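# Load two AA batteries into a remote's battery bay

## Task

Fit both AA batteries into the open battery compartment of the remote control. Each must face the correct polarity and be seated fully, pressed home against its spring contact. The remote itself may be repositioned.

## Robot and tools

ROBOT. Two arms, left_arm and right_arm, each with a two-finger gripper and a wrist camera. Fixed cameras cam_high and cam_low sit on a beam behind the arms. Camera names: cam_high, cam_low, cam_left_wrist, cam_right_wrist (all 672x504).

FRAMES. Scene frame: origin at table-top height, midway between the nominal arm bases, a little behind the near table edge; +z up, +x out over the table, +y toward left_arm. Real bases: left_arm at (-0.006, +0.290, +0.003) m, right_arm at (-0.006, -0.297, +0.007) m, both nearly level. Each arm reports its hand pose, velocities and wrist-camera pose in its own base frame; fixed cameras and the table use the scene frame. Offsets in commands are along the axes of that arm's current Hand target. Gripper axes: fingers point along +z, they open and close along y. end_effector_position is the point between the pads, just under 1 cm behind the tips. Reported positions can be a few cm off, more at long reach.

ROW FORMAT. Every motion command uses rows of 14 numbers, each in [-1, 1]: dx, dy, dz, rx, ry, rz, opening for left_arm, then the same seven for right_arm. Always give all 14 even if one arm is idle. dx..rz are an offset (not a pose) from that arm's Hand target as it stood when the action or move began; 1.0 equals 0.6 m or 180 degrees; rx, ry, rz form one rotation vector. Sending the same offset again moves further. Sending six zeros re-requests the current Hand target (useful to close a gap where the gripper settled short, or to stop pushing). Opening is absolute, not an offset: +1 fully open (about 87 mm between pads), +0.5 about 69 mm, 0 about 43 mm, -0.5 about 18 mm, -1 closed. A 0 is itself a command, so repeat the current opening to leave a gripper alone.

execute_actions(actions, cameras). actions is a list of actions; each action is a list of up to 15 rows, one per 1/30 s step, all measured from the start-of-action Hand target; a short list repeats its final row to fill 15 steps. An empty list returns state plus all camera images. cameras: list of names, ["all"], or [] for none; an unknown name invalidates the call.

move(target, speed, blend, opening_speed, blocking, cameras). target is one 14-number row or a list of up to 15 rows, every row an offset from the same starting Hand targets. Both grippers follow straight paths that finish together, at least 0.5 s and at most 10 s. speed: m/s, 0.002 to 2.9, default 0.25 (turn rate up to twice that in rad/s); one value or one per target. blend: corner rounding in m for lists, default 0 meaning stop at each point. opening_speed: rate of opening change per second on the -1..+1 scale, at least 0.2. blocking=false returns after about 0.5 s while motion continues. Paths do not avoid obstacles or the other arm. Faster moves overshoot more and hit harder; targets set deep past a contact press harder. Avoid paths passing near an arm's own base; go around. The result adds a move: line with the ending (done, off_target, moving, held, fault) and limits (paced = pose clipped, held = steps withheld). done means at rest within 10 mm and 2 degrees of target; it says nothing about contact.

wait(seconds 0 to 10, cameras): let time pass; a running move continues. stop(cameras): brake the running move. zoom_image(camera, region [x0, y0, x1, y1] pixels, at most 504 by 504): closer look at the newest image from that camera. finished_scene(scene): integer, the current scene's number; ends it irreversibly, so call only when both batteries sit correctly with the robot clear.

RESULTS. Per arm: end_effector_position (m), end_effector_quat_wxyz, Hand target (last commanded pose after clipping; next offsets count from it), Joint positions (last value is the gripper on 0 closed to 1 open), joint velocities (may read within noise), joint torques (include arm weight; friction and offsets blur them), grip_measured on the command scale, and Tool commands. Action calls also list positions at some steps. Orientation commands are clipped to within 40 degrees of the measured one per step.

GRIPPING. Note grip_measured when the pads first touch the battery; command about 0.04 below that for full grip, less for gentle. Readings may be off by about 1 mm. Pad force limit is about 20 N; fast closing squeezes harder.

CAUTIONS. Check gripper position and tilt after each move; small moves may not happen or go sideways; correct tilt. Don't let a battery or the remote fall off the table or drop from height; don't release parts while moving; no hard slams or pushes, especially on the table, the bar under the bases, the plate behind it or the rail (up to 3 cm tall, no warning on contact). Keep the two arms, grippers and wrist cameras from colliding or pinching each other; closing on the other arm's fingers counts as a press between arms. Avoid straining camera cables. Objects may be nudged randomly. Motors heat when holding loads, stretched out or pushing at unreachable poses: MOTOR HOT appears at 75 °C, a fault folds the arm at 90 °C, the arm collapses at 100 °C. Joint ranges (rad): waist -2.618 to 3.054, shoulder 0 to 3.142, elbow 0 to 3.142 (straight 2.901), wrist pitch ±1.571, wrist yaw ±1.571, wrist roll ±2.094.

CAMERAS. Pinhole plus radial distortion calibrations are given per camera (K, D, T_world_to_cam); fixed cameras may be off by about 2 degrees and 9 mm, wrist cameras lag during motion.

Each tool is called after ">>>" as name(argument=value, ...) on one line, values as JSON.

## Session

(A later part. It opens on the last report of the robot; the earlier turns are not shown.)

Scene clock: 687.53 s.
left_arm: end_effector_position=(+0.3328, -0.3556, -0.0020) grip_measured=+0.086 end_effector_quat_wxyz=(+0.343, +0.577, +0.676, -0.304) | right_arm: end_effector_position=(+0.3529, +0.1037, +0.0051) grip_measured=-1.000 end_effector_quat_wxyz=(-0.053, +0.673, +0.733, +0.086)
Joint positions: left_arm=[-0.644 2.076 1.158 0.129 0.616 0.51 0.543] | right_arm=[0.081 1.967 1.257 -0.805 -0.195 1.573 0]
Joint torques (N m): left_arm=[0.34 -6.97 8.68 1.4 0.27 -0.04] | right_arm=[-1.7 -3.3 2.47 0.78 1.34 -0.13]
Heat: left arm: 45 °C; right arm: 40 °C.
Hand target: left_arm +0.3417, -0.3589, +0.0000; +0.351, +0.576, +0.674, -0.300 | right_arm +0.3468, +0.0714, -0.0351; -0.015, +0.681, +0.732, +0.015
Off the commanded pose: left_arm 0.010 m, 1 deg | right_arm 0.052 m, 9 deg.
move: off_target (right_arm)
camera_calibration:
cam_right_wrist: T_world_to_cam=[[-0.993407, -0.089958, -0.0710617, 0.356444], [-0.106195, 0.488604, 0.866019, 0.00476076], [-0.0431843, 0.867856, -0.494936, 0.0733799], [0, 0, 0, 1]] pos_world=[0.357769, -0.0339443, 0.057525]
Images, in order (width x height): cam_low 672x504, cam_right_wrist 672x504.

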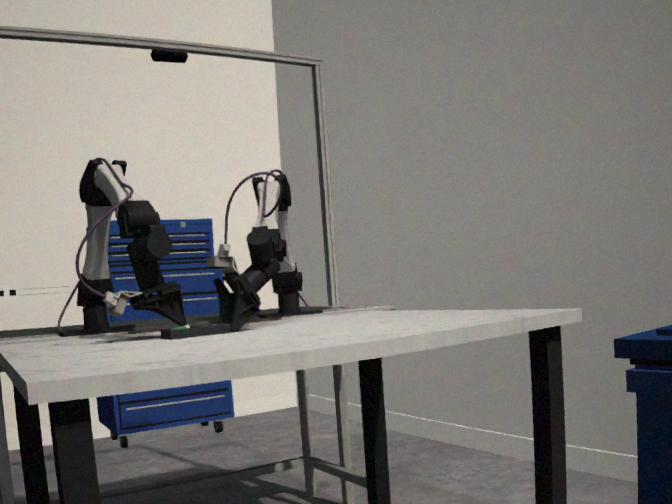

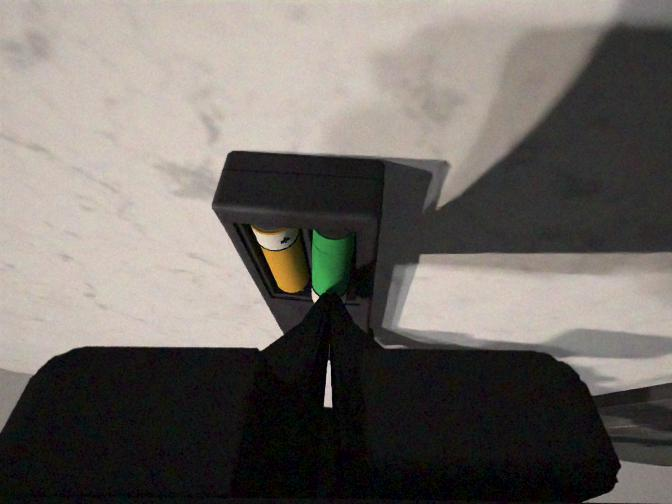

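>>> execute_actions(actions=[[[0,0,0,0,0,0,0.0,0,0,0,0,0,0,-1]]], cameras=["cam_low","cam_right_wrist"])

>>> zoom_image(camera="cam_low", region=[130, 240, 270, 350])

>>> zoom_image(camera="cam_right_wrist", region=[220, 200, 440, 400])

Scene clock: 702.10 s.
left_arm: end_effector_position=(+0.3328, -0.3556, -0.0020) grip_measured=+0.086 end_effector_quat_wxyz=(+0.343, +0.577, +0.676, -0.304) | right_arm: end_effector_position=(+0.3529, +0.1037, +0.0051) grip_measured=-1.000 end_effector_quat_wxyz=(-0.053, +0.673, +0.733, +0.086)
Joint positions: left_arm=[-0.644 2.076 1.158 0.129 0.616 0.51 0.543] | right_arm=[0.081 1.967 1.257 -0.805 -0.195 1.572 0]
Joint torques (N m): left_arm=[0.31 -7.02 8.69 1.41 0.28 -0.04] | right_arm=[-1.85 -3.37 2.43 0.78 1.39 -0.11]
Heat: left arm: 45 °C; right arm: 38 °C.
Hand target: left_arm +0.3417, -0.3589, +0.0000; +0.351, +0.576, +0.674, -0.300 | right_arm +0.3468, +0.0714, -0.0351; -0.015, +0.681, +0.732, +0.015
Off the commanded pose: left_arm 0.010 m, 1 deg | right_arm 0.052 m, 9 deg.
Step readings (end_effector_position of left_arm | right_arm):
0: (+0.3328, -0.3556, -0.0020) | (+0.3529, +0.1037, +0.0051)
1: (+0.3328, -0.3556, -0.0020) | (+0.3529, +0.1037, +0.0051)
2: (+0.3328, -0.3556, -0.0020) | (+0.3529, +0.1037, +0.0051)
4: (+0.3328, -0.3556, -0.0020) | (+0.3529, +0.1037, +0.0051)
8: (+0.3328, -0.3556, -0.0020) | (+0.3529, +0.1037, +0.0051)
15: (+0.3328, -0.3556, -0.0020) | (+0.3529, +0.1037, +0.0051)
camera_calibration:
cam_right_wrist: T_world_to_cam=[[-0.993327, -0.0907291, -0.0711981, 0.356398], [-0.106694, 0.488547, 0.865989, 0.00493962], [-0.0437868, 0.867807, -0.494968, 0.0735961], [0, 0, 0, 1]] pos_world=[0.35777, -0.0339448, 0.0575249]
Images, in order (width x height): cam_low 672x504, cam_right_wrist 672x504.

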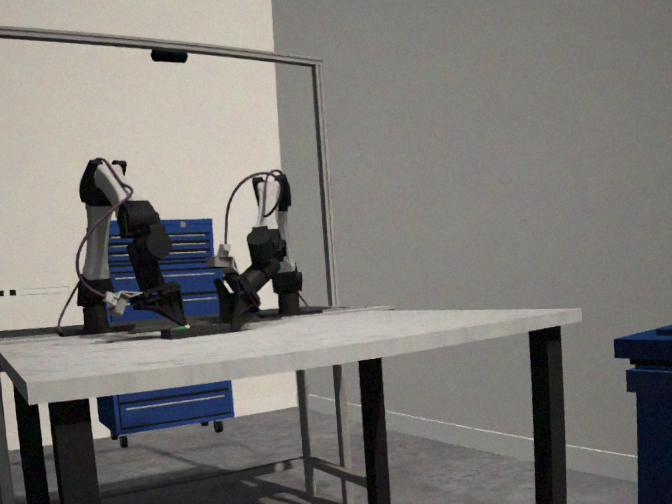

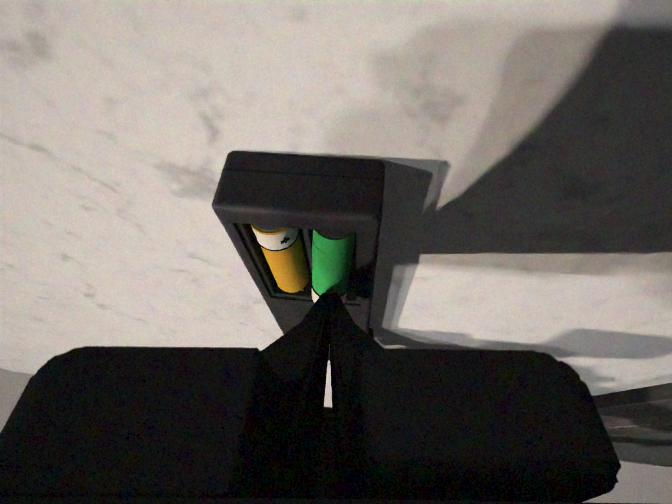

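Scaled by 3.600 from the camera's 672x504 image, which has a finer 960x720 frame.

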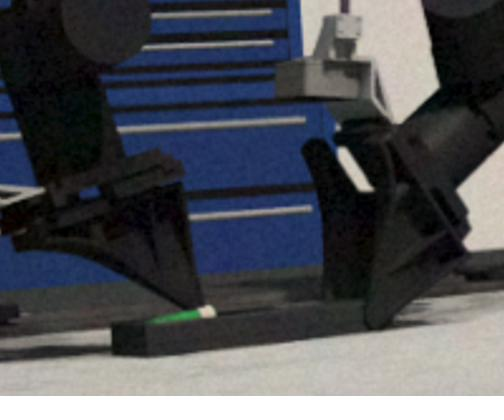

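Scaled by 2.291 from the camera's 672x504 image, which has a finer 960x720 frame.

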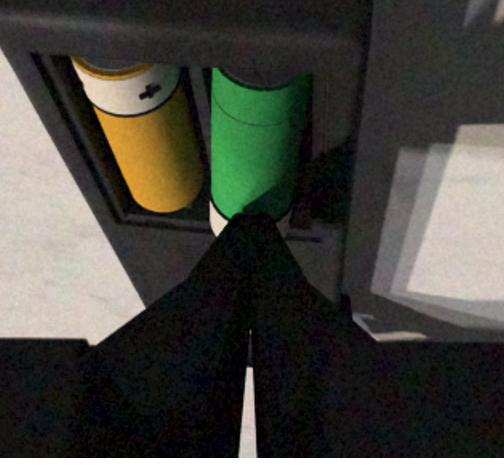

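>>> zoom_image(camera="cam_low", region=[155, 310, 215, 350])

>>> zoom_image(camera="cam_right_wrist", region=[290, 240, 390, 320])

Scaled by 8.400 from the camera's 672x504 image, which has a finer 960x720 frame.

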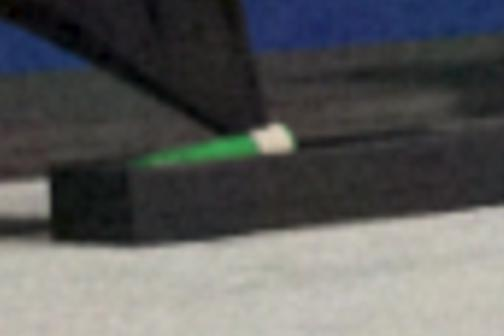

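Scaled by 5.040 from the camera's 672x504 image, which has a finer 960x720 frame.

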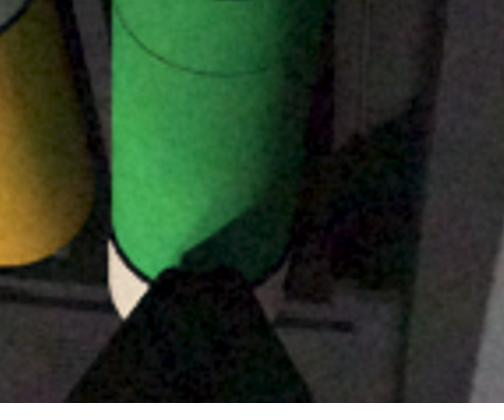

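>>> move(target=[[0,0,0,0,0,0,0.0,0.045,0.006,-0.05,0,0,0,-1],[0,0,0,0,0,0,0.0,-0.01,0.0,-0.15,0,0,0,-1]], speed=[0.1,0.2], blend=0.01, cameras=["cam_right_wrist","cam_low"])

>>> zoom_image(camera="cam_right_wrist", region=[220, 180, 440, 340])

>>> zoom_image(camera="cam_low", region=[155, 310, 215, 350])

Scene clock: 765.70 s.
left_arm: end_effector_position=(+0.3328, -0.3556, -0.0020) grip_measured=+0.086 end_effector_quat_wxyz=(+0.343, +0.577, +0.676, -0.304) | right_arm: end_effector_position=(+0.3403, +0.0631, +0.0442) grip_measured=-1.000 end_effector_quat_wxyz=(-0.033, +0.687, +0.726, +0.005)
Joint positions: left_arm=[-0.644 2.076 1.158 0.129 0.616 0.51 0.543] | right_arm=[0.035 1.921 1.397 -1.086 -0.055 1.551 0]
Joint torques (N m): left_arm=[0.34 -6.95 8.69 1.41 0.27 -0.03] | right_arm=[-0.1 -10.32 6.61 0.34 0.31 -0.18]
Heat: left arm: 45 °C; right arm: 36 °C.
Hand target: left_arm +0.3417, -0.3589, +0.0000; +0.351, +0.576, +0.674, -0.300 | right_arm +0.3474, +0.0616, +0.0546; -0.015, +0.681, +0.732, +0.015
Off the commanded pose: left_arm 0.010 m, 1 deg | right_arm 0.013 m, 3 deg.
move: off_target (right_arm)
camera_calibration:
cam_right_wrist: T_world_to_cam=[[-0.997376, -0.0682735, 0.0240865, 0.338778], [-0.0227138, 0.610987, 0.791315, -0.0433268], [-0.0687424, 0.788691, -0.610934, 0.146289], [0, 0, 0, 1]] pos_world=[0.346961, -0.0657756, 0.115498]
Images, in order (width x height): cam_low 672x504, cam_right_wrist 672x504.

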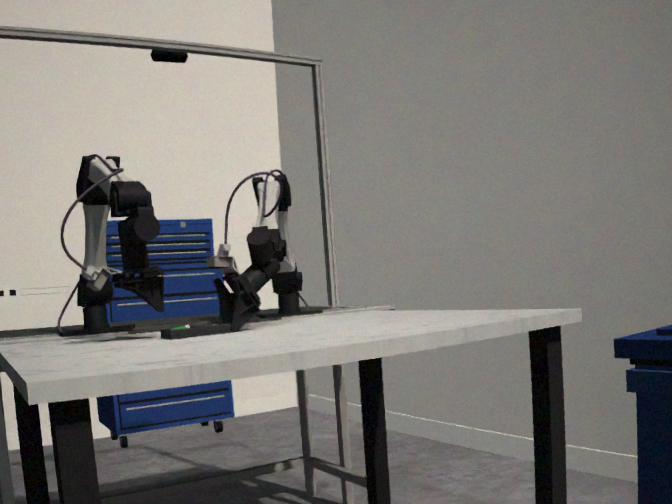

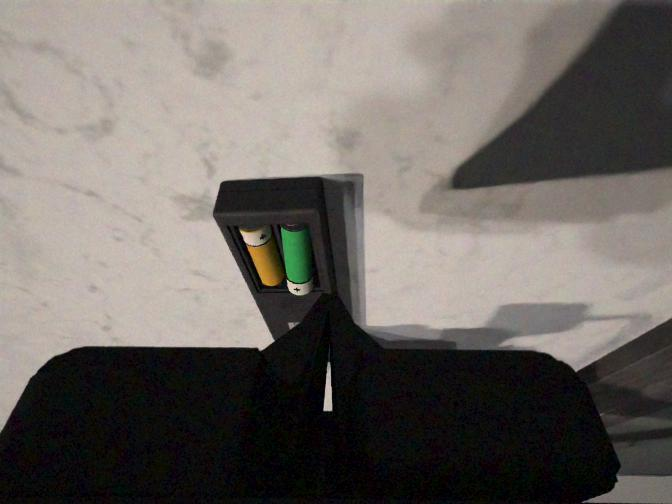

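Scaled by 2.291 from the camera's 672x504 image, which has a finer 960x720 frame.

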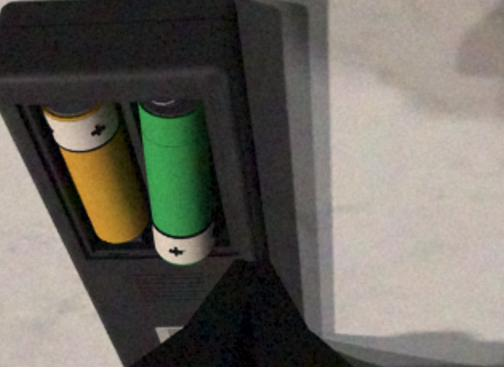

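Scaled by 8.400 from the camera's 672x504 image, which has a finer 960x720 frame.

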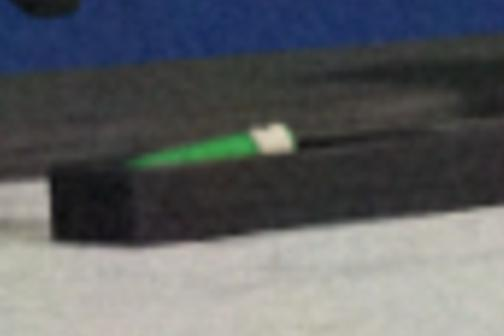

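>>> move(target=[0,0,0,0,0,0,0.0,0.0908,0.0288,0.0667,0,0,0,-1], speed=0.1, cameras=["cam_right_wrist","cam_low"])

>>> zoom_image(camera="cam_right_wrist", region=[250, 200, 410, 340])

>>> zoom_image(camera="cam_low", region=[155, 310, 215, 350])

Scene clock: 780.23 s.
left_arm: end_effector_position=(+0.3328, -0.3556, -0.0020) grip_measured=+0.086 end_effector_quat_wxyz=(+0.343, +0.577, +0.676, -0.304) | right_arm: end_effector_position=(+0.3481, +0.1162, +0.0132) grip_measured=-1.000 end_effector_quat_wxyz=(-0.031, +0.677, +0.736, +0.003)
Joint positions: left_arm=[-0.644 2.076 1.158 0.129 0.616 0.51 0.543] | right_arm=[0.184 2.011 1.397 -0.989 -0.053 1.67 0]
Joint torques (N m): left_arm=[0.31 -6.99 8.7 1.4 0.28 -0.04] | right_arm=[0.4 -8.76 6.89 0.5 0.18 0.24]
Heat: left arm: 46 °C; right arm: 37 °C.
Hand target: left_arm +0.3417, -0.3589, +0.0000; +0.351, +0.576, +0.674, -0.300 | right_arm +0.3607, +0.1188, +0.0170; -0.015, +0.681, +0.732, +0.015
Off the commanded pose: left_arm 0.010 m, 1 deg | right_arm 0.013 m, 2 deg.
move: off_target (right_arm)
camera_calibration:
cam_right_wrist: T_world_to_cam=[[-0.994977, -0.0972111, 0.0238802, 0.353401], [-0.0411653, 0.614812, 0.787598, -0.0450618], [-0.0912451, 0.782659, -0.615726, 0.0946128], [0, 0, 0, 1]] pos_world=[0.358404, -0.0119906, 0.0853069]
Images, in order (width x height): cam_low 672x504, cam_right_wrist 672x504.

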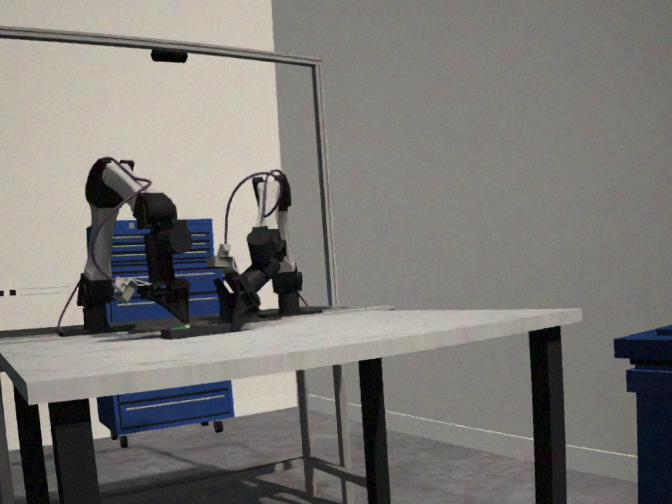

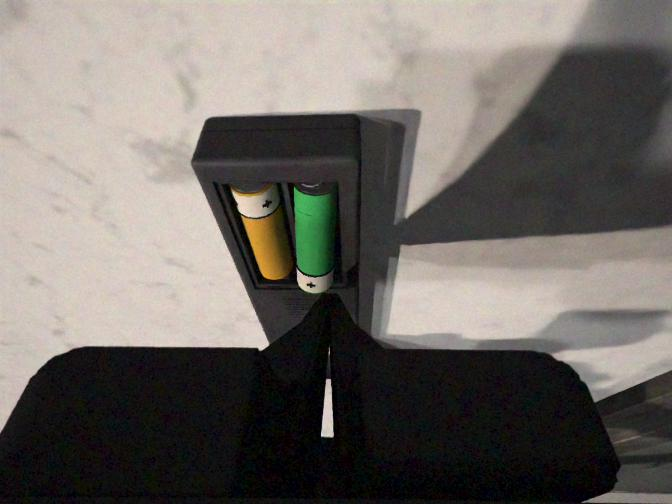

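Scaled by 3.150 from the camera's 672x504 image, which has a finer 960x720 frame.

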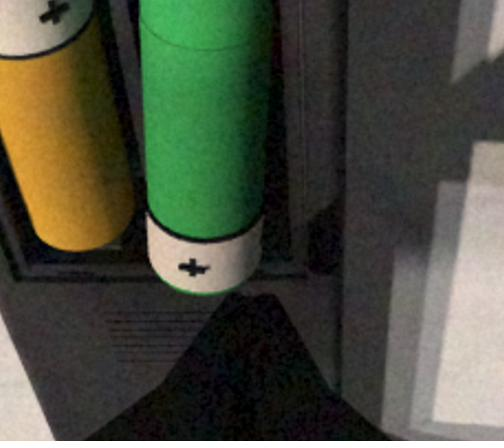

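Scaled by 8.400 from the camera's 672x504 image, which has a finer 960x720 frame.

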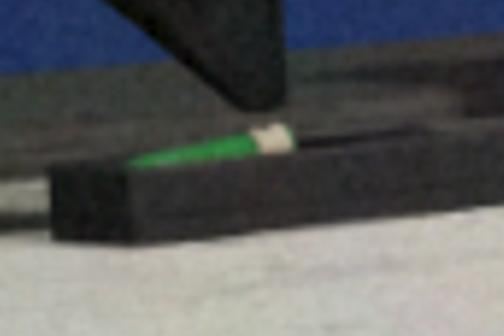

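>>> move(target=[[0,0,0,0,0,0,0.0,0.0015,0.0,-0.075,0,0,0,-1],[0,0,0,0,0,0,0.0,0.0015,0.0257,-0.075,0,0,0,-1],[0,0,0,0,0,0,0.0,0.0015,0.0257,-0.005,0,0,0,-1]], speed=0.12, blend=0.008, cameras=["cam_right_wrist","cam_low"])

>>> zoom_image(camera="cam_right_wrist", region=[230, 200, 390, 340])

>>> zoom_image(camera="cam_low", region=[155, 310, 215, 350])

Scene clock: 797.83 s.
left_arm: end_effector_position=(+0.3328, -0.3556, -0.0020) grip_measured=+0.086 end_effector_quat_wxyz=(+0.343, +0.577, +0.676, -0.304) | right_arm: end_effector_position=(+0.3700, +0.1202, +0.0196) grip_measured=-1.000 end_effector_quat_wxyz=(-0.026, +0.677, +0.736, +0.009)
Joint positions: left_arm=[-0.644 2.076 1.158 0.129 0.616 0.51 0.543] | right_arm=[0.184 2.068 1.51 -1.029 -0.053 1.671 0]
Joint torques (N m): left_arm=[0.29 -6.95 8.7 1.4 0.28 -0.04] | right_arm=[0.2 -9.63 5.2 0.51 0.19 0.19]
Heat: left arm: 46 °C; right arm: 38 °C.
Hand target: left_arm +0.3417, -0.3589, +0.0000; +0.351, +0.576, +0.674, -0.300 | right_arm +0.3761, +0.1207, +0.0202; -0.015, +0.681, +0.732, +0.015
Off the commanded pose: left_arm 0.010 m, 1 deg | right_arm 0.006 m, 2 deg.
move: done; blend cut to 0.0077 m at target 1, 0.0077 m at target 2
camera_calibration:
cam_right_wrist: T_world_to_cam=[[-0.995262, -0.0969322, 0.00753416, 0.375925], [-0.0536852, 0.612517, 0.788633, -0.0468406], [-0.0810587, 0.784492, -0.614819, 0.0933365], [0, 0, 0, 1]] pos_world=[0.379195, -0.00809183, 0.0914928]
Images, in order (width x height): cam_low 672x504, cam_right_wrist 672x504.

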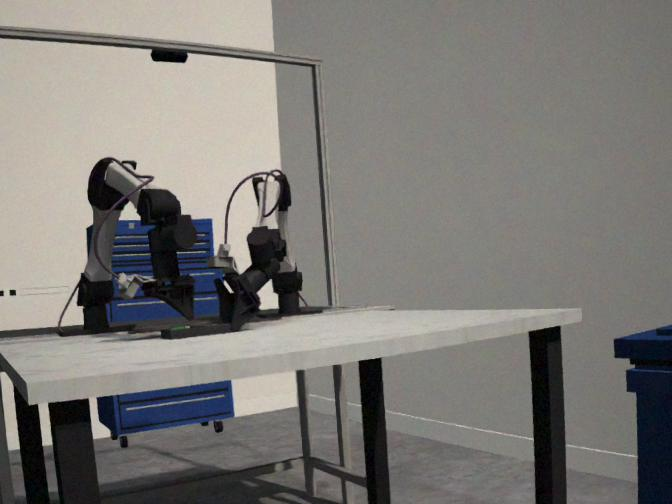

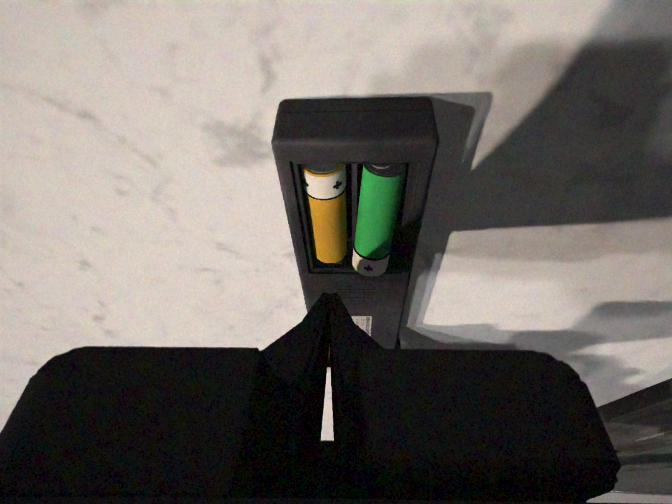

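Scaled by 3.150 from the camera's 672x504 image, which has a finer 960x720 frame.

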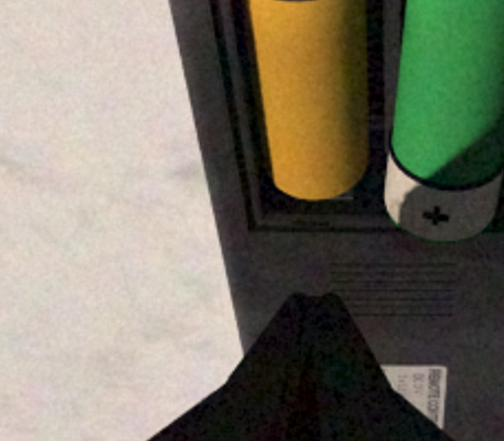

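Scaled by 8.400 from the camera's 672x504 image, which has a finer 960x720 frame.

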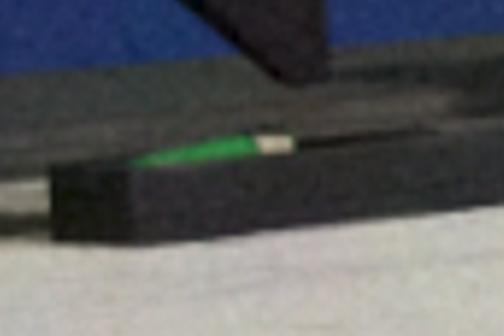

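>>> zoom_image(camera="cam_right_wrist", region=[270, 140, 450, 300])

Scaled by 2.800 from the camera's 672x504 image, which has a finer 960x720 frame.

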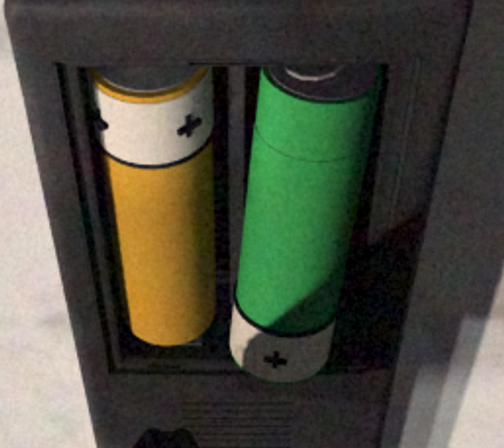

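>>> move(target=[0,0,0,0,0,0,0.0,-0.003,0.0,0.0253,0,0,0,-1], speed=0.06, cameras=["cam_right_wrist","cam_low"])

>>> zoom_image(camera="cam_right_wrist", region=[250, 160, 430, 320])

>>> zoom_image(camera="cam_low", region=[155, 310, 215, 350])

Scene clock: 818.70 s.
left_arm: end_effector_position=(+0.3328, -0.3556, -0.0020) grip_measured=+0.086 end_effector_quat_wxyz=(+0.343, +0.577, +0.676, -0.304) | right_arm: end_effector_position=(+0.3712, +0.1204, +0.0066) grip_measured=-1.000 end_effector_quat_wxyz=(-0.024, +0.677, +0.736, +0.012)
Joint positions: left_arm=[-0.644 2.076 1.158 0.129 0.616 0.51 0.543] | right_arm=[0.184 2.083 1.478 -0.975 -0.053 1.671 0]
Joint torques (N m): left_arm=[0.31 -6.99 8.66 1.4 0.28 -0.03] | right_arm=[-0.31 -9.18 5.03 0.57 0.19 0.15]
Heat: left arm: 46 °C; right arm: 39 °C.
Hand target: left_arm +0.3417, -0.3589, +0.0000; +0.351, +0.576, +0.674, -0.300 | right_arm +0.3762, +0.1195, +0.0049; -0.015, +0.681, +0.732, +0.015
Off the commanded pose: left_arm 0.010 m, 1 deg | right_arm 0.005 m, 1 deg.
move: done
camera_calibration:
cam_right_wrist: T_world_to_cam=[[-0.995293, -0.0969125, 0.000321122, 0.377204], [-0.0592863, 0.611486, 0.789031, -0.0345246], [-0.0766633, 0.785298, -0.614353, 0.083611], [0, 0, 0, 1]] pos_world=[0.379792, -0.00799245, 0.0784865]
Images, in order (width x height): cam_low 672x504, cam_right_wrist 672x504.

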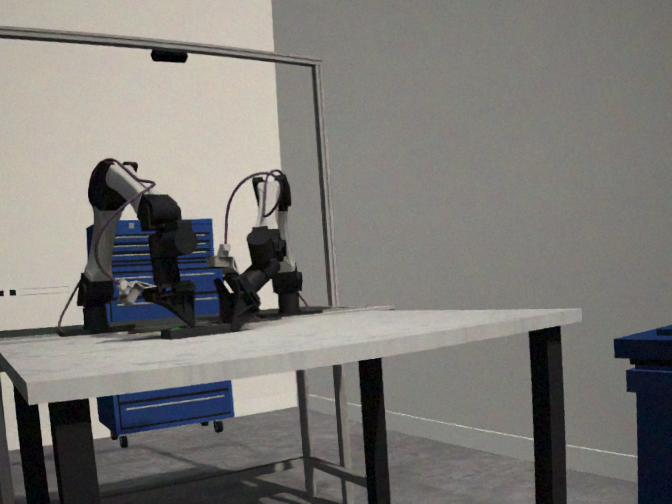

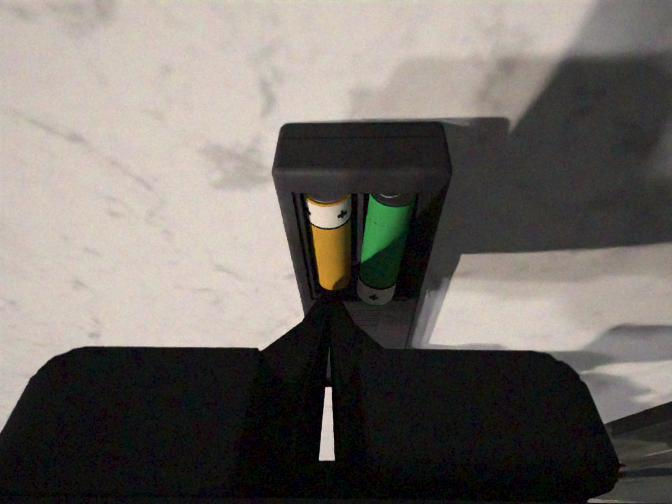

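Scaled by 2.800 from the camera's 672x504 image, which has a finer 960x720 frame.

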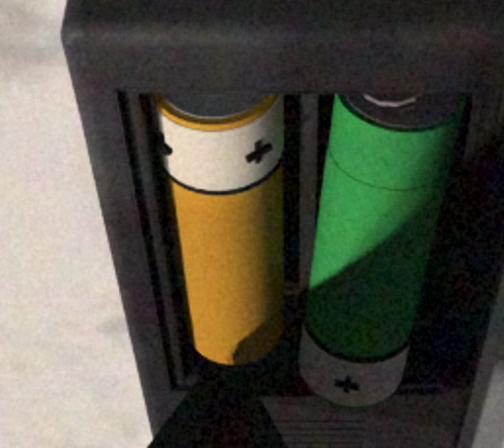

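Scaled by 8.400 from the camera's 672x504 image, which has a finer 960x720 frame.

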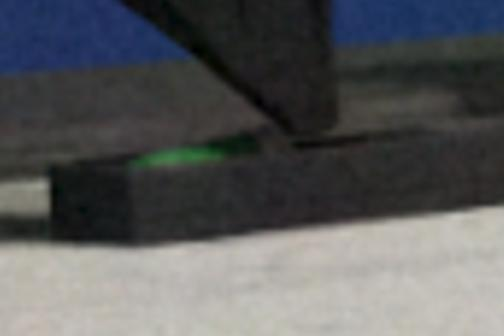

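>>> move(target=[[0,0,0,0,0,0,0.0,0.0,0.0,0.008,0,0,0,-1],[0,0,0,0,0,0,0.0,-0.001,-0.0133,0.008,0,0,0,-1]], speed=0.04, cameras=["cam_right_wrist","cam_low"])

>>> zoom_image(camera="cam_right_wrist", region=[250, 160, 430, 320])

>>> zoom_image(camera="cam_low", region=[155, 310, 215, 350])

Scene clock: 825.23 s.
left_arm: end_effector_position=(+0.3328, -0.3556, -0.0020) grip_measured=+0.086 end_effector_quat_wxyz=(+0.343, +0.577, +0.676, -0.304) | right_arm: end_effector_position=(+0.3702, +0.1203, +0.0021) grip_measured=-1.000 end_effector_quat_wxyz=(-0.019, +0.677, +0.736, +0.019)
Joint positions: left_arm=[-0.644 2.076 1.158 0.129 0.616 0.51 0.543] | right_arm=[0.184 2.071 1.441 -0.933 -0.053 1.671 0]
Joint torques (N m): left_arm=[0.29 -6.98 8.68 1.4 0.27 -0.04] | right_arm=[-0.13 -10.04 3.79 0.52 0.19 0.19]
Heat: left arm: 46 °C; right arm: 40 °C.
Hand target: left_arm +0.3417, -0.3589, +0.0000; +0.351, +0.576, +0.674, -0.300 | right_arm +0.3682, +0.1186, -0.0001; -0.015, +0.681, +0.732, +0.015
Off the commanded pose: left_arm 0.010 m, 1 deg | right_arm 0.003 m, 1 deg.
move: done
camera_calibration:
cam_right_wrist: T_world_to_cam=[[-0.995202, -0.0965207, -0.0160269, 0.376242], [-0.0717998, 0.609171, 0.789782, -0.0259542], [-0.0664672, 0.787144, -0.613178, 0.0768848], [0, 0, 0, 1]] pos_world=[0.377684, -0.00839365, 0.0736722]
Images, in order (width x height): cam_low 672x504, cam_right_wrist 672x504.

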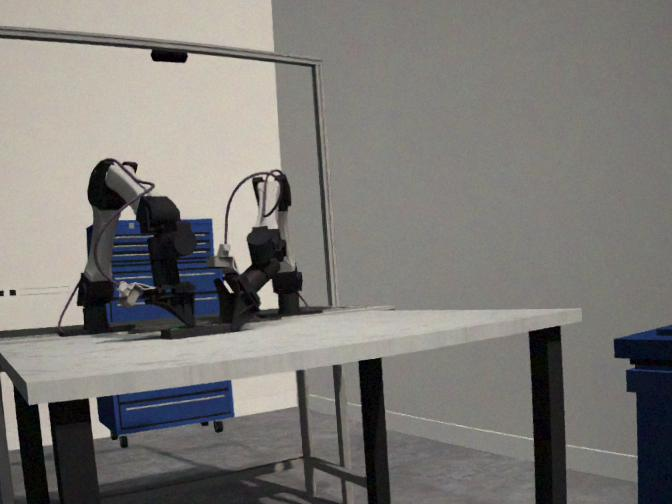

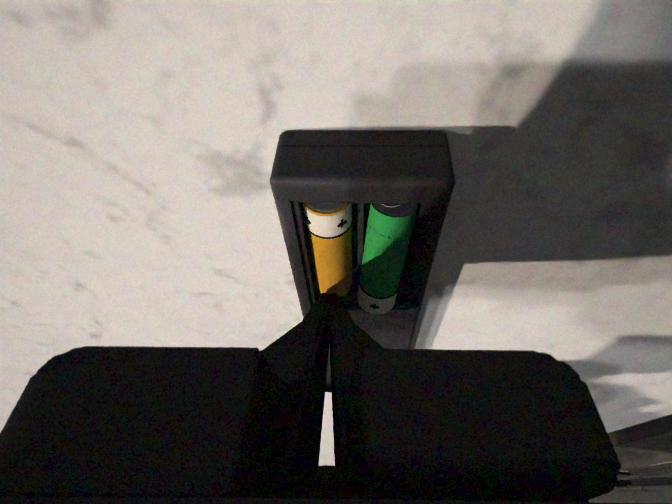

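Scaled by 2.800 from the camera's 672x504 image, which has a finer 960x720 frame.

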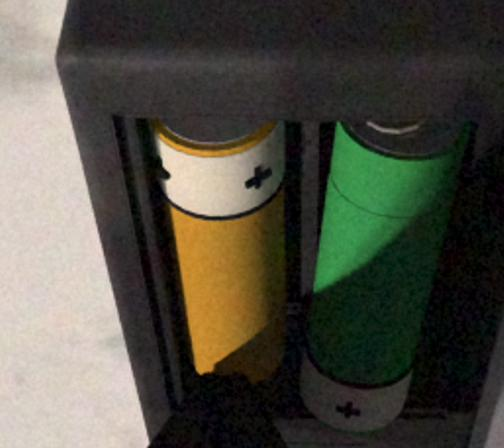

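Scaled by 8.400 from the camera's 672x504 image, which has a finer 960x720 frame.

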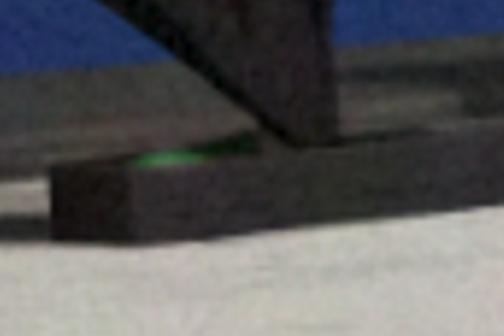

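>>> move(target=[0,0,0,0,0,0,0.0,-0.001,-0.0117,0.0,0,0,0,-1], speed=0.03, cameras=["cam_right_wrist"])

>>> zoom_image(camera="cam_right_wrist", region=[250, 160, 430, 320])

Scene clock: 830.73 s.
left_arm: end_effector_position=(+0.3328, -0.3556, -0.0020) grip_measured=+0.086 end_effector_quat_wxyz=(+0.343, +0.577, +0.676, -0.304) | right_arm: end_effector_position=(+0.3689, +0.1200, +0.0020) grip_measured=-1.000 end_effector_quat_wxyz=(-0.013, +0.677, +0.735, +0.027)
Joint positions: left_arm=[-0.644 2.076 1.158 0.129 0.616 0.51 0.543] | right_arm=[0.184 2.048 1.404 -0.898 -0.053 1.673 0]
Joint torques (N m): left_arm=[0.31 -6.98 8.69 1.4 0.28 -0.04] | right_arm=[-0.13 -10.09 3.45 0.38 0.21 0.16]
Heat: left arm: 46 °C; right arm: 41 °C.
Hand target: left_arm +0.3417, -0.3589, +0.0000; +0.351, +0.576, +0.674, -0.300 | right_arm +0.3613, +0.1175, -0.0001; -0.015, +0.681, +0.732, +0.015
Off the commanded pose: left_arm 0.010 m, 1 deg | right_arm 0.008 m, 2 deg.
move: done
camera_calibration:
cam_right_wrist: T_world_to_cam=[[-0.994876, -0.0941882, -0.0367477, 0.374502], [-0.0865995, 0.606302, 0.790505, -0.0199983], [-0.0521761, 0.789637, -0.611352, 0.0712894], [0, 0, 0, 1]] pos_world=[0.374571, -0.00889404, 0.0731537]
Images, in order (width x height): cam_right_wrist 672x504.

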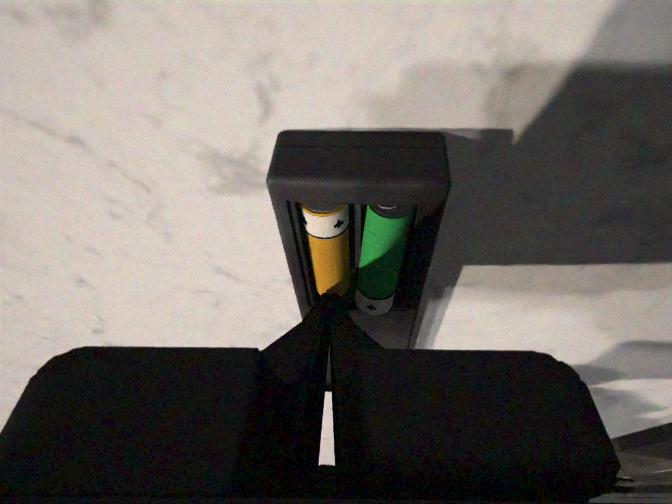

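Scaled by 2.800 from the camera's 672x504 image, which has a finer 960x720 frame.

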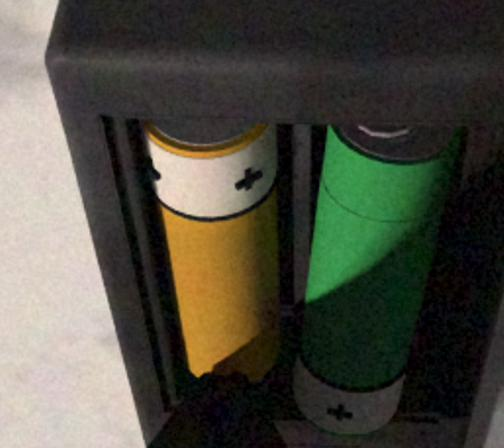

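>>> move(target=[0,0,0,0,0,0,0.0,-0.001,-0.0117,0.0,0,0,0,-1], speed=0.03, cameras=["cam_right_wrist"])

>>> zoom_image(camera="cam_right_wrist", region=[250, 160, 430, 320])

Scene clock: 836.53 s.
left_arm: end_effector_position=(+0.3328, -0.3556, -0.0020) grip_measured=+0.086 end_effector_quat_wxyz=(+0.343, +0.577, +0.676, -0.304) | right_arm: end_effector_position=(+0.3669, +0.1196, +0.0020) grip_measured=-1.000 end_effector_quat_wxyz=(-0.007, +0.678, +0.734, +0.034)
Joint positions: left_arm=[-0.644 2.076 1.158 0.129 0.616 0.51 0.543] | right_arm=[0.184 2.026 1.369 -0.868 -0.053 1.677 0]
Joint torques (N m): left_arm=[0.32 -6.99 8.65 1.41 0.27 -0.04] | right_arm=[0.03 -10.29 3.69 0.13 0.18 0.11]
Heat: left arm: 46 °C; right arm: 42 °C.
Hand target: left_arm +0.3417, -0.3589, +0.0000; +0.351, +0.576, +0.674, -0.300 | right_arm +0.3543, +0.1164, +0.0000; -0.015, +0.681, +0.732, +0.015
Off the commanded pose: left_arm 0.010 m, 1 deg | right_arm 0.013 m, 2 deg.
move: off_target (right_arm)
camera_calibration:
cam_right_wrist: T_world_to_cam=[[-0.99446, -0.0902221, -0.0539439, 0.371866], [-0.0977024, 0.603976, 0.790991, -0.0155865], [-0.0387841, 0.79188, -0.609444, 0.0663706], [0, 0, 0, 1]] pos_world=[0.370858, -0.00959311, 0.0728379]
Images, in order (width x height): cam_right_wrist 672x504.

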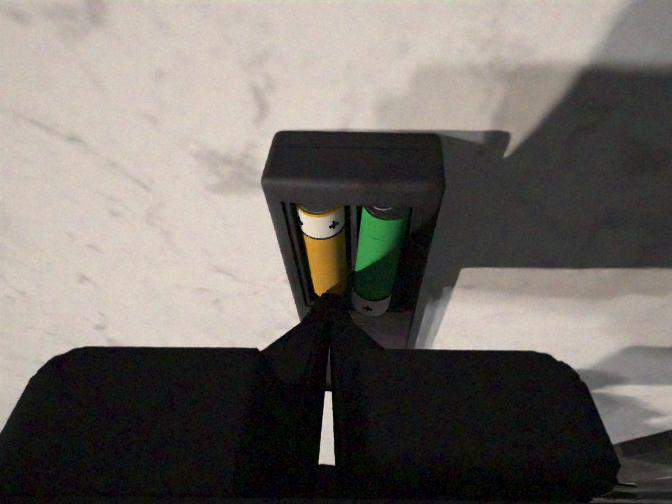

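Scaled by 2.800 from the camera's 672x504 image, which has a finer 960x720 frame.

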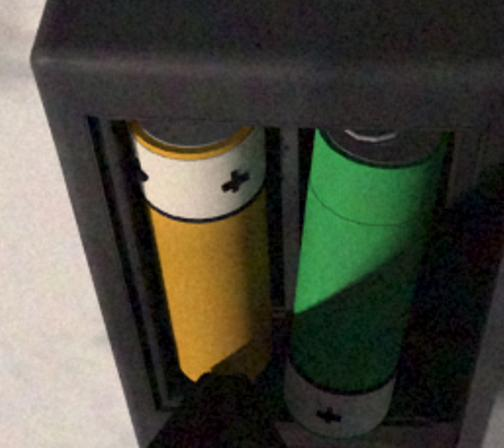

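>>> execute_actions(actions=[[[0,0,0,0,0,0,0.0,-0.0,-0.008,-0.004,0,0,0,-1]]], cameras=["cam_low","cam_right_wrist"])

>>> zoom_image(camera="cam_low", region=[155, 310, 215, 350])

>>> zoom_image(camera="cam_right_wrist", region=[290, 260, 400, 340])

Scene clock: 843.63 s.
left_arm: end_effector_position=(+0.3326, -0.3555, -0.0021) grip_measured=+0.086 end_effector_quat_wxyz=(+0.343, +0.577, +0.676, -0.304) | right_arm: end_effector_position=(+0.3612, +0.1185, +0.0020) grip_measured=-1.000 end_effector_quat_wxyz=(-0.009, +0.679, +0.733, +0.032)
Joint positions: left_arm=[-0.644 2.076 1.158 0.128 0.616 0.51 0.543] | right_arm=[0.184 2.011 1.347 -0.867 -0.053 1.679 0]
Joint torques (N m): left_arm=[0.34 -6.99 8.69 1.41 0.27 -0.03] | right_arm=[0.06 -10.25 3.75 0.18 0.24 0.04]
Heat: left arm: 46 °C; right arm: 43 °C.
Hand target: left_arm +0.3418, -0.3589, +0.0000; +0.351, +0.576, +0.674, -0.300 | right_arm +0.3495, +0.1159, +0.0023; -0.015, +0.681, +0.732, +0.015
Off the commanded pose: left_arm 0.010 m, 1 deg | right_arm 0.012 m, 2 deg.
Step readings (end_effector_position of left_arm | right_arm):
0: (+0.3328, -0.3556, -0.0020) | (+0.3669, +0.1196, +0.0020)
1: (+0.3328, -0.3556, -0.0020) | (+0.3664, +0.1195, +0.0021)
2: (+0.3328, -0.3556, -0.0020) | (+0.3650, +0.1193, +0.0022)
4: (+0.3326, -0.3555, -0.0021) | (+0.3614, +0.1186, +0.0020)
8: (+0.3326, -0.3555, -0.0021) | (+0.3612, +0.1185, +0.0020)
15: (+0.3326, -0.3555, -0.0021) | (+0.3612, +0.1185, +0.0020)
camera_calibration:
cam_right_wrist: T_world_to_cam=[[-0.994942, -0.0883615, -0.0477691, 0.366058], [-0.0917073, 0.605057, 0.790883, -0.0177754], [-0.0409806, 0.791264, -0.6101, 0.067856], [0, 0, 0, 1]] pos_world=[0.365357, -0.0105914, 0.0729435]
Images, in order (width x height): cam_low 672x504, cam_right_wrist 672x504.

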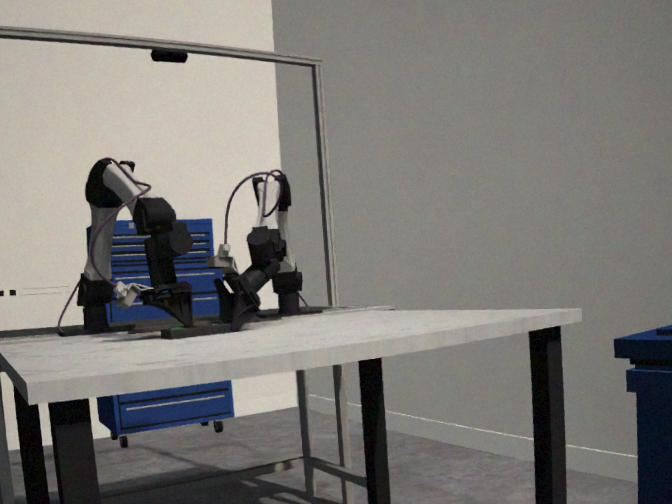

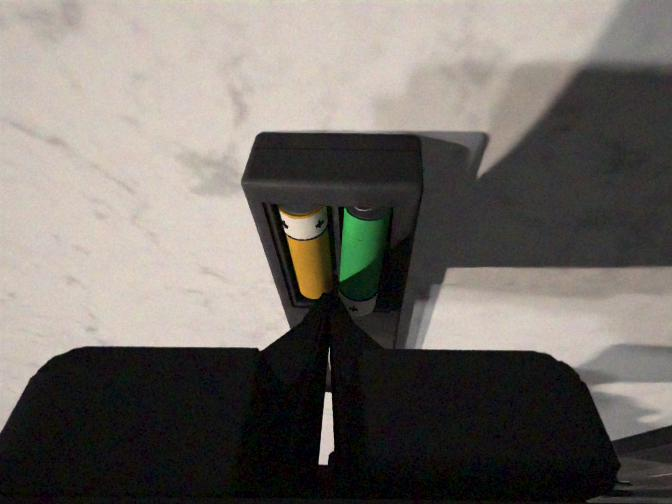

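Scaled by 8.400 from the camera's 672x504 image, which has a finer 960x720 frame.

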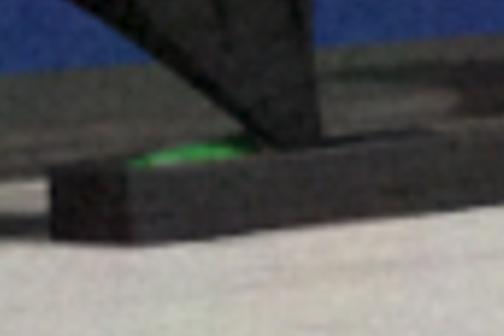

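Scaled by 4.582 from the camera's 672x504 image, which has a finer 960x720 frame.

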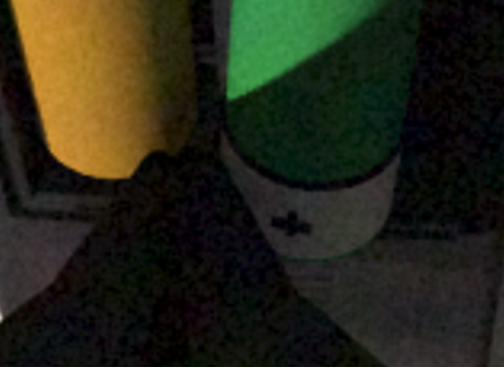

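>>> move(target=[0,0,0,0,0,0,0.0,0.0,-0.0117,0.0,0,0,0,-1], speed=0.03, cameras=["cam_right_wrist","cam_low"])

>>> zoom_image(camera="cam_right_wrist", region=[250, 190, 430, 340])

>>> zoom_image(camera="cam_low", region=[155, 310, 215, 350])

Scene clock: 849.23 s.
left_arm: end_effector_position=(+0.3315, -0.3558, -0.0020) grip_measured=+0.086 end_effector_quat_wxyz=(+0.342, +0.579, +0.674, -0.306) | right_arm: end_effector_position=(+0.3589, +0.1181, +0.0020) grip_measured=-1.000 end_effector_quat_wxyz=(-0.005, +0.681, +0.731, +0.038)
Joint positions: left_arm=[-0.644 2.076 1.158 0.125 0.622 0.513 0.543] | right_arm=[0.184 1.989 1.314 -0.84 -0.053 1.684 0]
Joint torques (N m): left_arm=[0.32 -6.99 8.68 1.43 0.21 -0.06] | right_arm=[0.27 -10.29 3.6 -0.01 0.25 0.08]
Heat: left arm: 46 °C; right arm: 43 °C.
Hand target: left_arm +0.3417, -0.3589, +0.0000; +0.351, +0.576, +0.674, -0.300 | right_arm +0.3425, +0.1154, +0.0023; -0.015, +0.681, +0.732, +0.015
Off the commanded pose: left_arm 0.011 m, 1 deg | right_arm 0.017 m, 3 deg.
move: off_target (left_arm, right_arm)
camera_calibration:
cam_right_wrist: T_world_to_cam=[[-0.994539, -0.0829134, -0.0633913, 0.363037], [-0.100713, 0.603022, 0.791341, -0.0142745], [-0.0273864, 0.793404, -0.608079, 0.0630169], [0, 0, 0, 1]] pos_world=[0.361343, -0.0112893, 0.0726287]
Images, in order (width x height): cam_low 672x504, cam_right_wrist 672x504.

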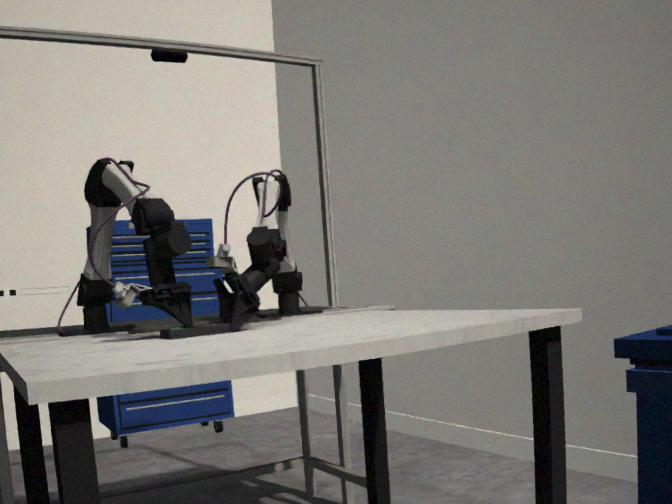

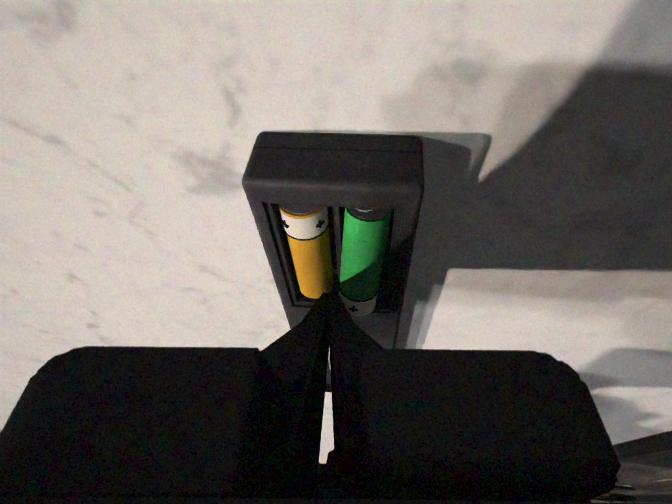

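Scaled by 2.800 from the camera's 672x504 image, which has a finer 960x720 frame.

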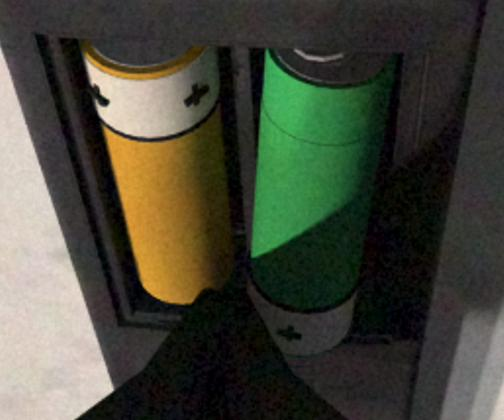

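Scaled by 8.400 from the camera's 672x504 image, which has a finer 960x720 frame.

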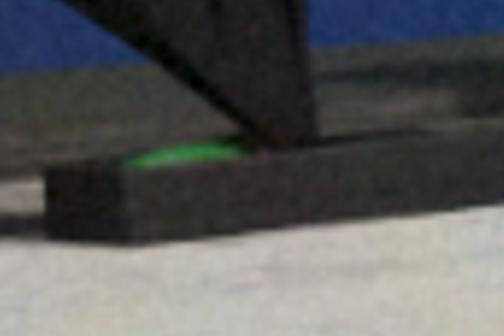

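>>> move(target=[[0,0,0,0,0,0,0.0,0,0.027,0.0,0,0,0,-1],[0,0,0,0,0,0,0.0,0,0.027,-0.1,0,0,0,-1],[0,0,0,0,0,0,0.0,0.005,0.0245,-0.055,0.0007,0.0167,-0.0167,-0.25]], speed=[0.06,0.12,0.1], blend=[0,0.008,0], cameras=["cam_right_wrist","cam_low"])

>>> zoom_image(camera="cam_right_wrist", region=[250, 160, 430, 310])

>>> zoom_image(camera="cam_low", region=[155, 310, 215, 350])

Scene clock: 870.57 s.
left_arm: end_effector_position=(+0.3314, -0.3558, -0.0020) grip_measured=+0.086 end_effector_quat_wxyz=(+0.342, +0.579, +0.674, -0.306) | right_arm: end_effector_position=(+0.3534, +0.1174, +0.0363) grip_measured=-0.250 end_effector_quat_wxyz=(-0.035, +0.665, +0.746, +0.023)
Joint positions: left_arm=[-0.644 2.076 1.158 0.125 0.623 0.514 0.543] | right_arm=[0.17 1.985 1.449 -1.042 -0.083 1.626 0.375]
Joint torques (N m): left_arm=[0.35 -6.99 8.64 1.43 0.2 -0.07] | right_arm=[-0.51 -8.58 4.89 0.53 -0.05 -0.17]
Heat: left arm: 46 °C; right arm: 42 °C.
Hand target: left_arm +0.3417, -0.3589, +0.0000; +0.351, +0.576, +0.674, -0.300 | right_arm +0.3570, +0.1180, +0.0354; -0.035, +0.661, +0.749, +0.033
Off the commanded pose: left_arm 0.011 m, 1 deg | right_arm 0.004 m, 1 deg.
move: off_target (left_arm)
camera_calibration:
cam_right_wrist: T_world_to_cam=[[-0.991865, -0.127266, -0.00259783, 0.361699], [-0.0771425, 0.584735, 0.807548, -0.0482814], [-0.101255, 0.80118, -0.589796, 0.1087], [0, 0, 0, 1]] pos_world=[0.366038, -0.0128247, 0.10404]
Images, in order (width x height): cam_low 672x504, cam_right_wrist 672x504.

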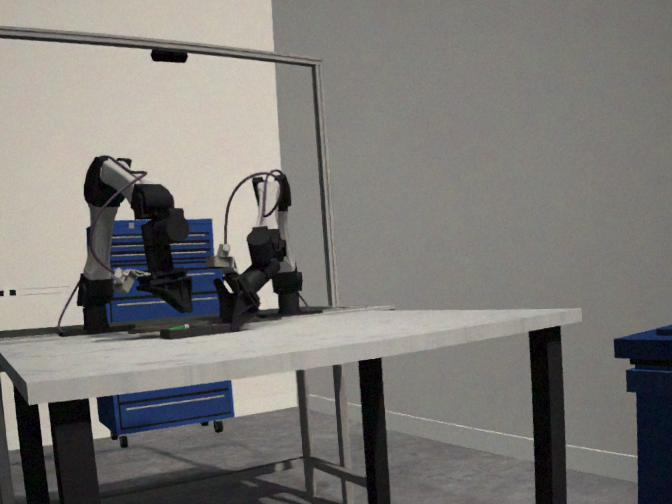

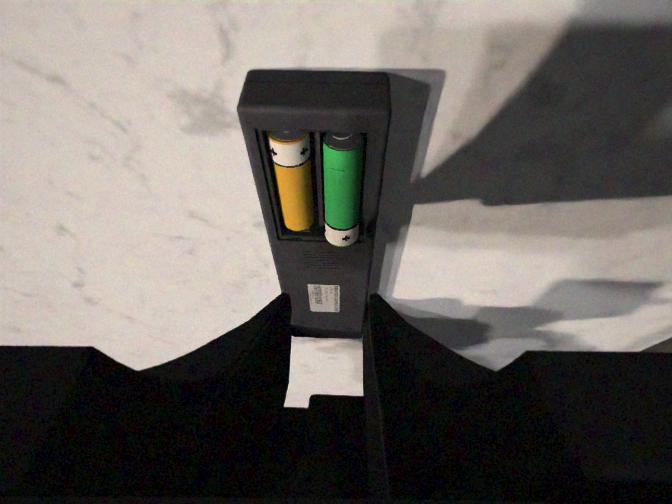

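Scaled by 2.800 from the camera's 672x504 image, which has a finer 960x720 frame.

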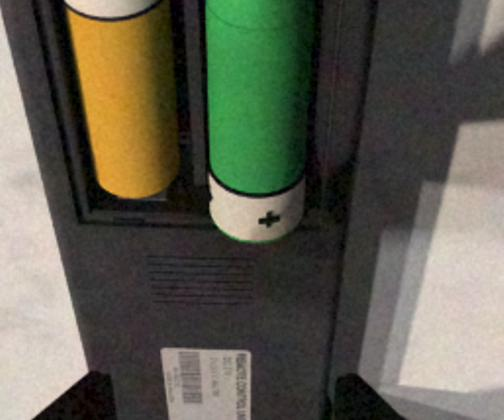

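Scaled by 8.400 from the camera's 672x504 image, which has a finer 960x720 frame.

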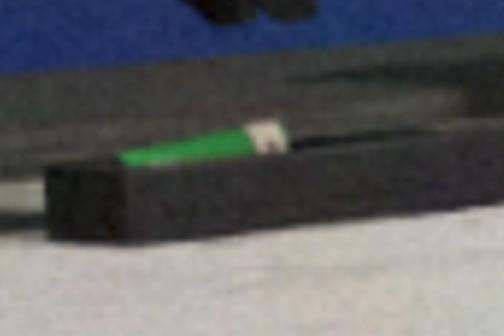

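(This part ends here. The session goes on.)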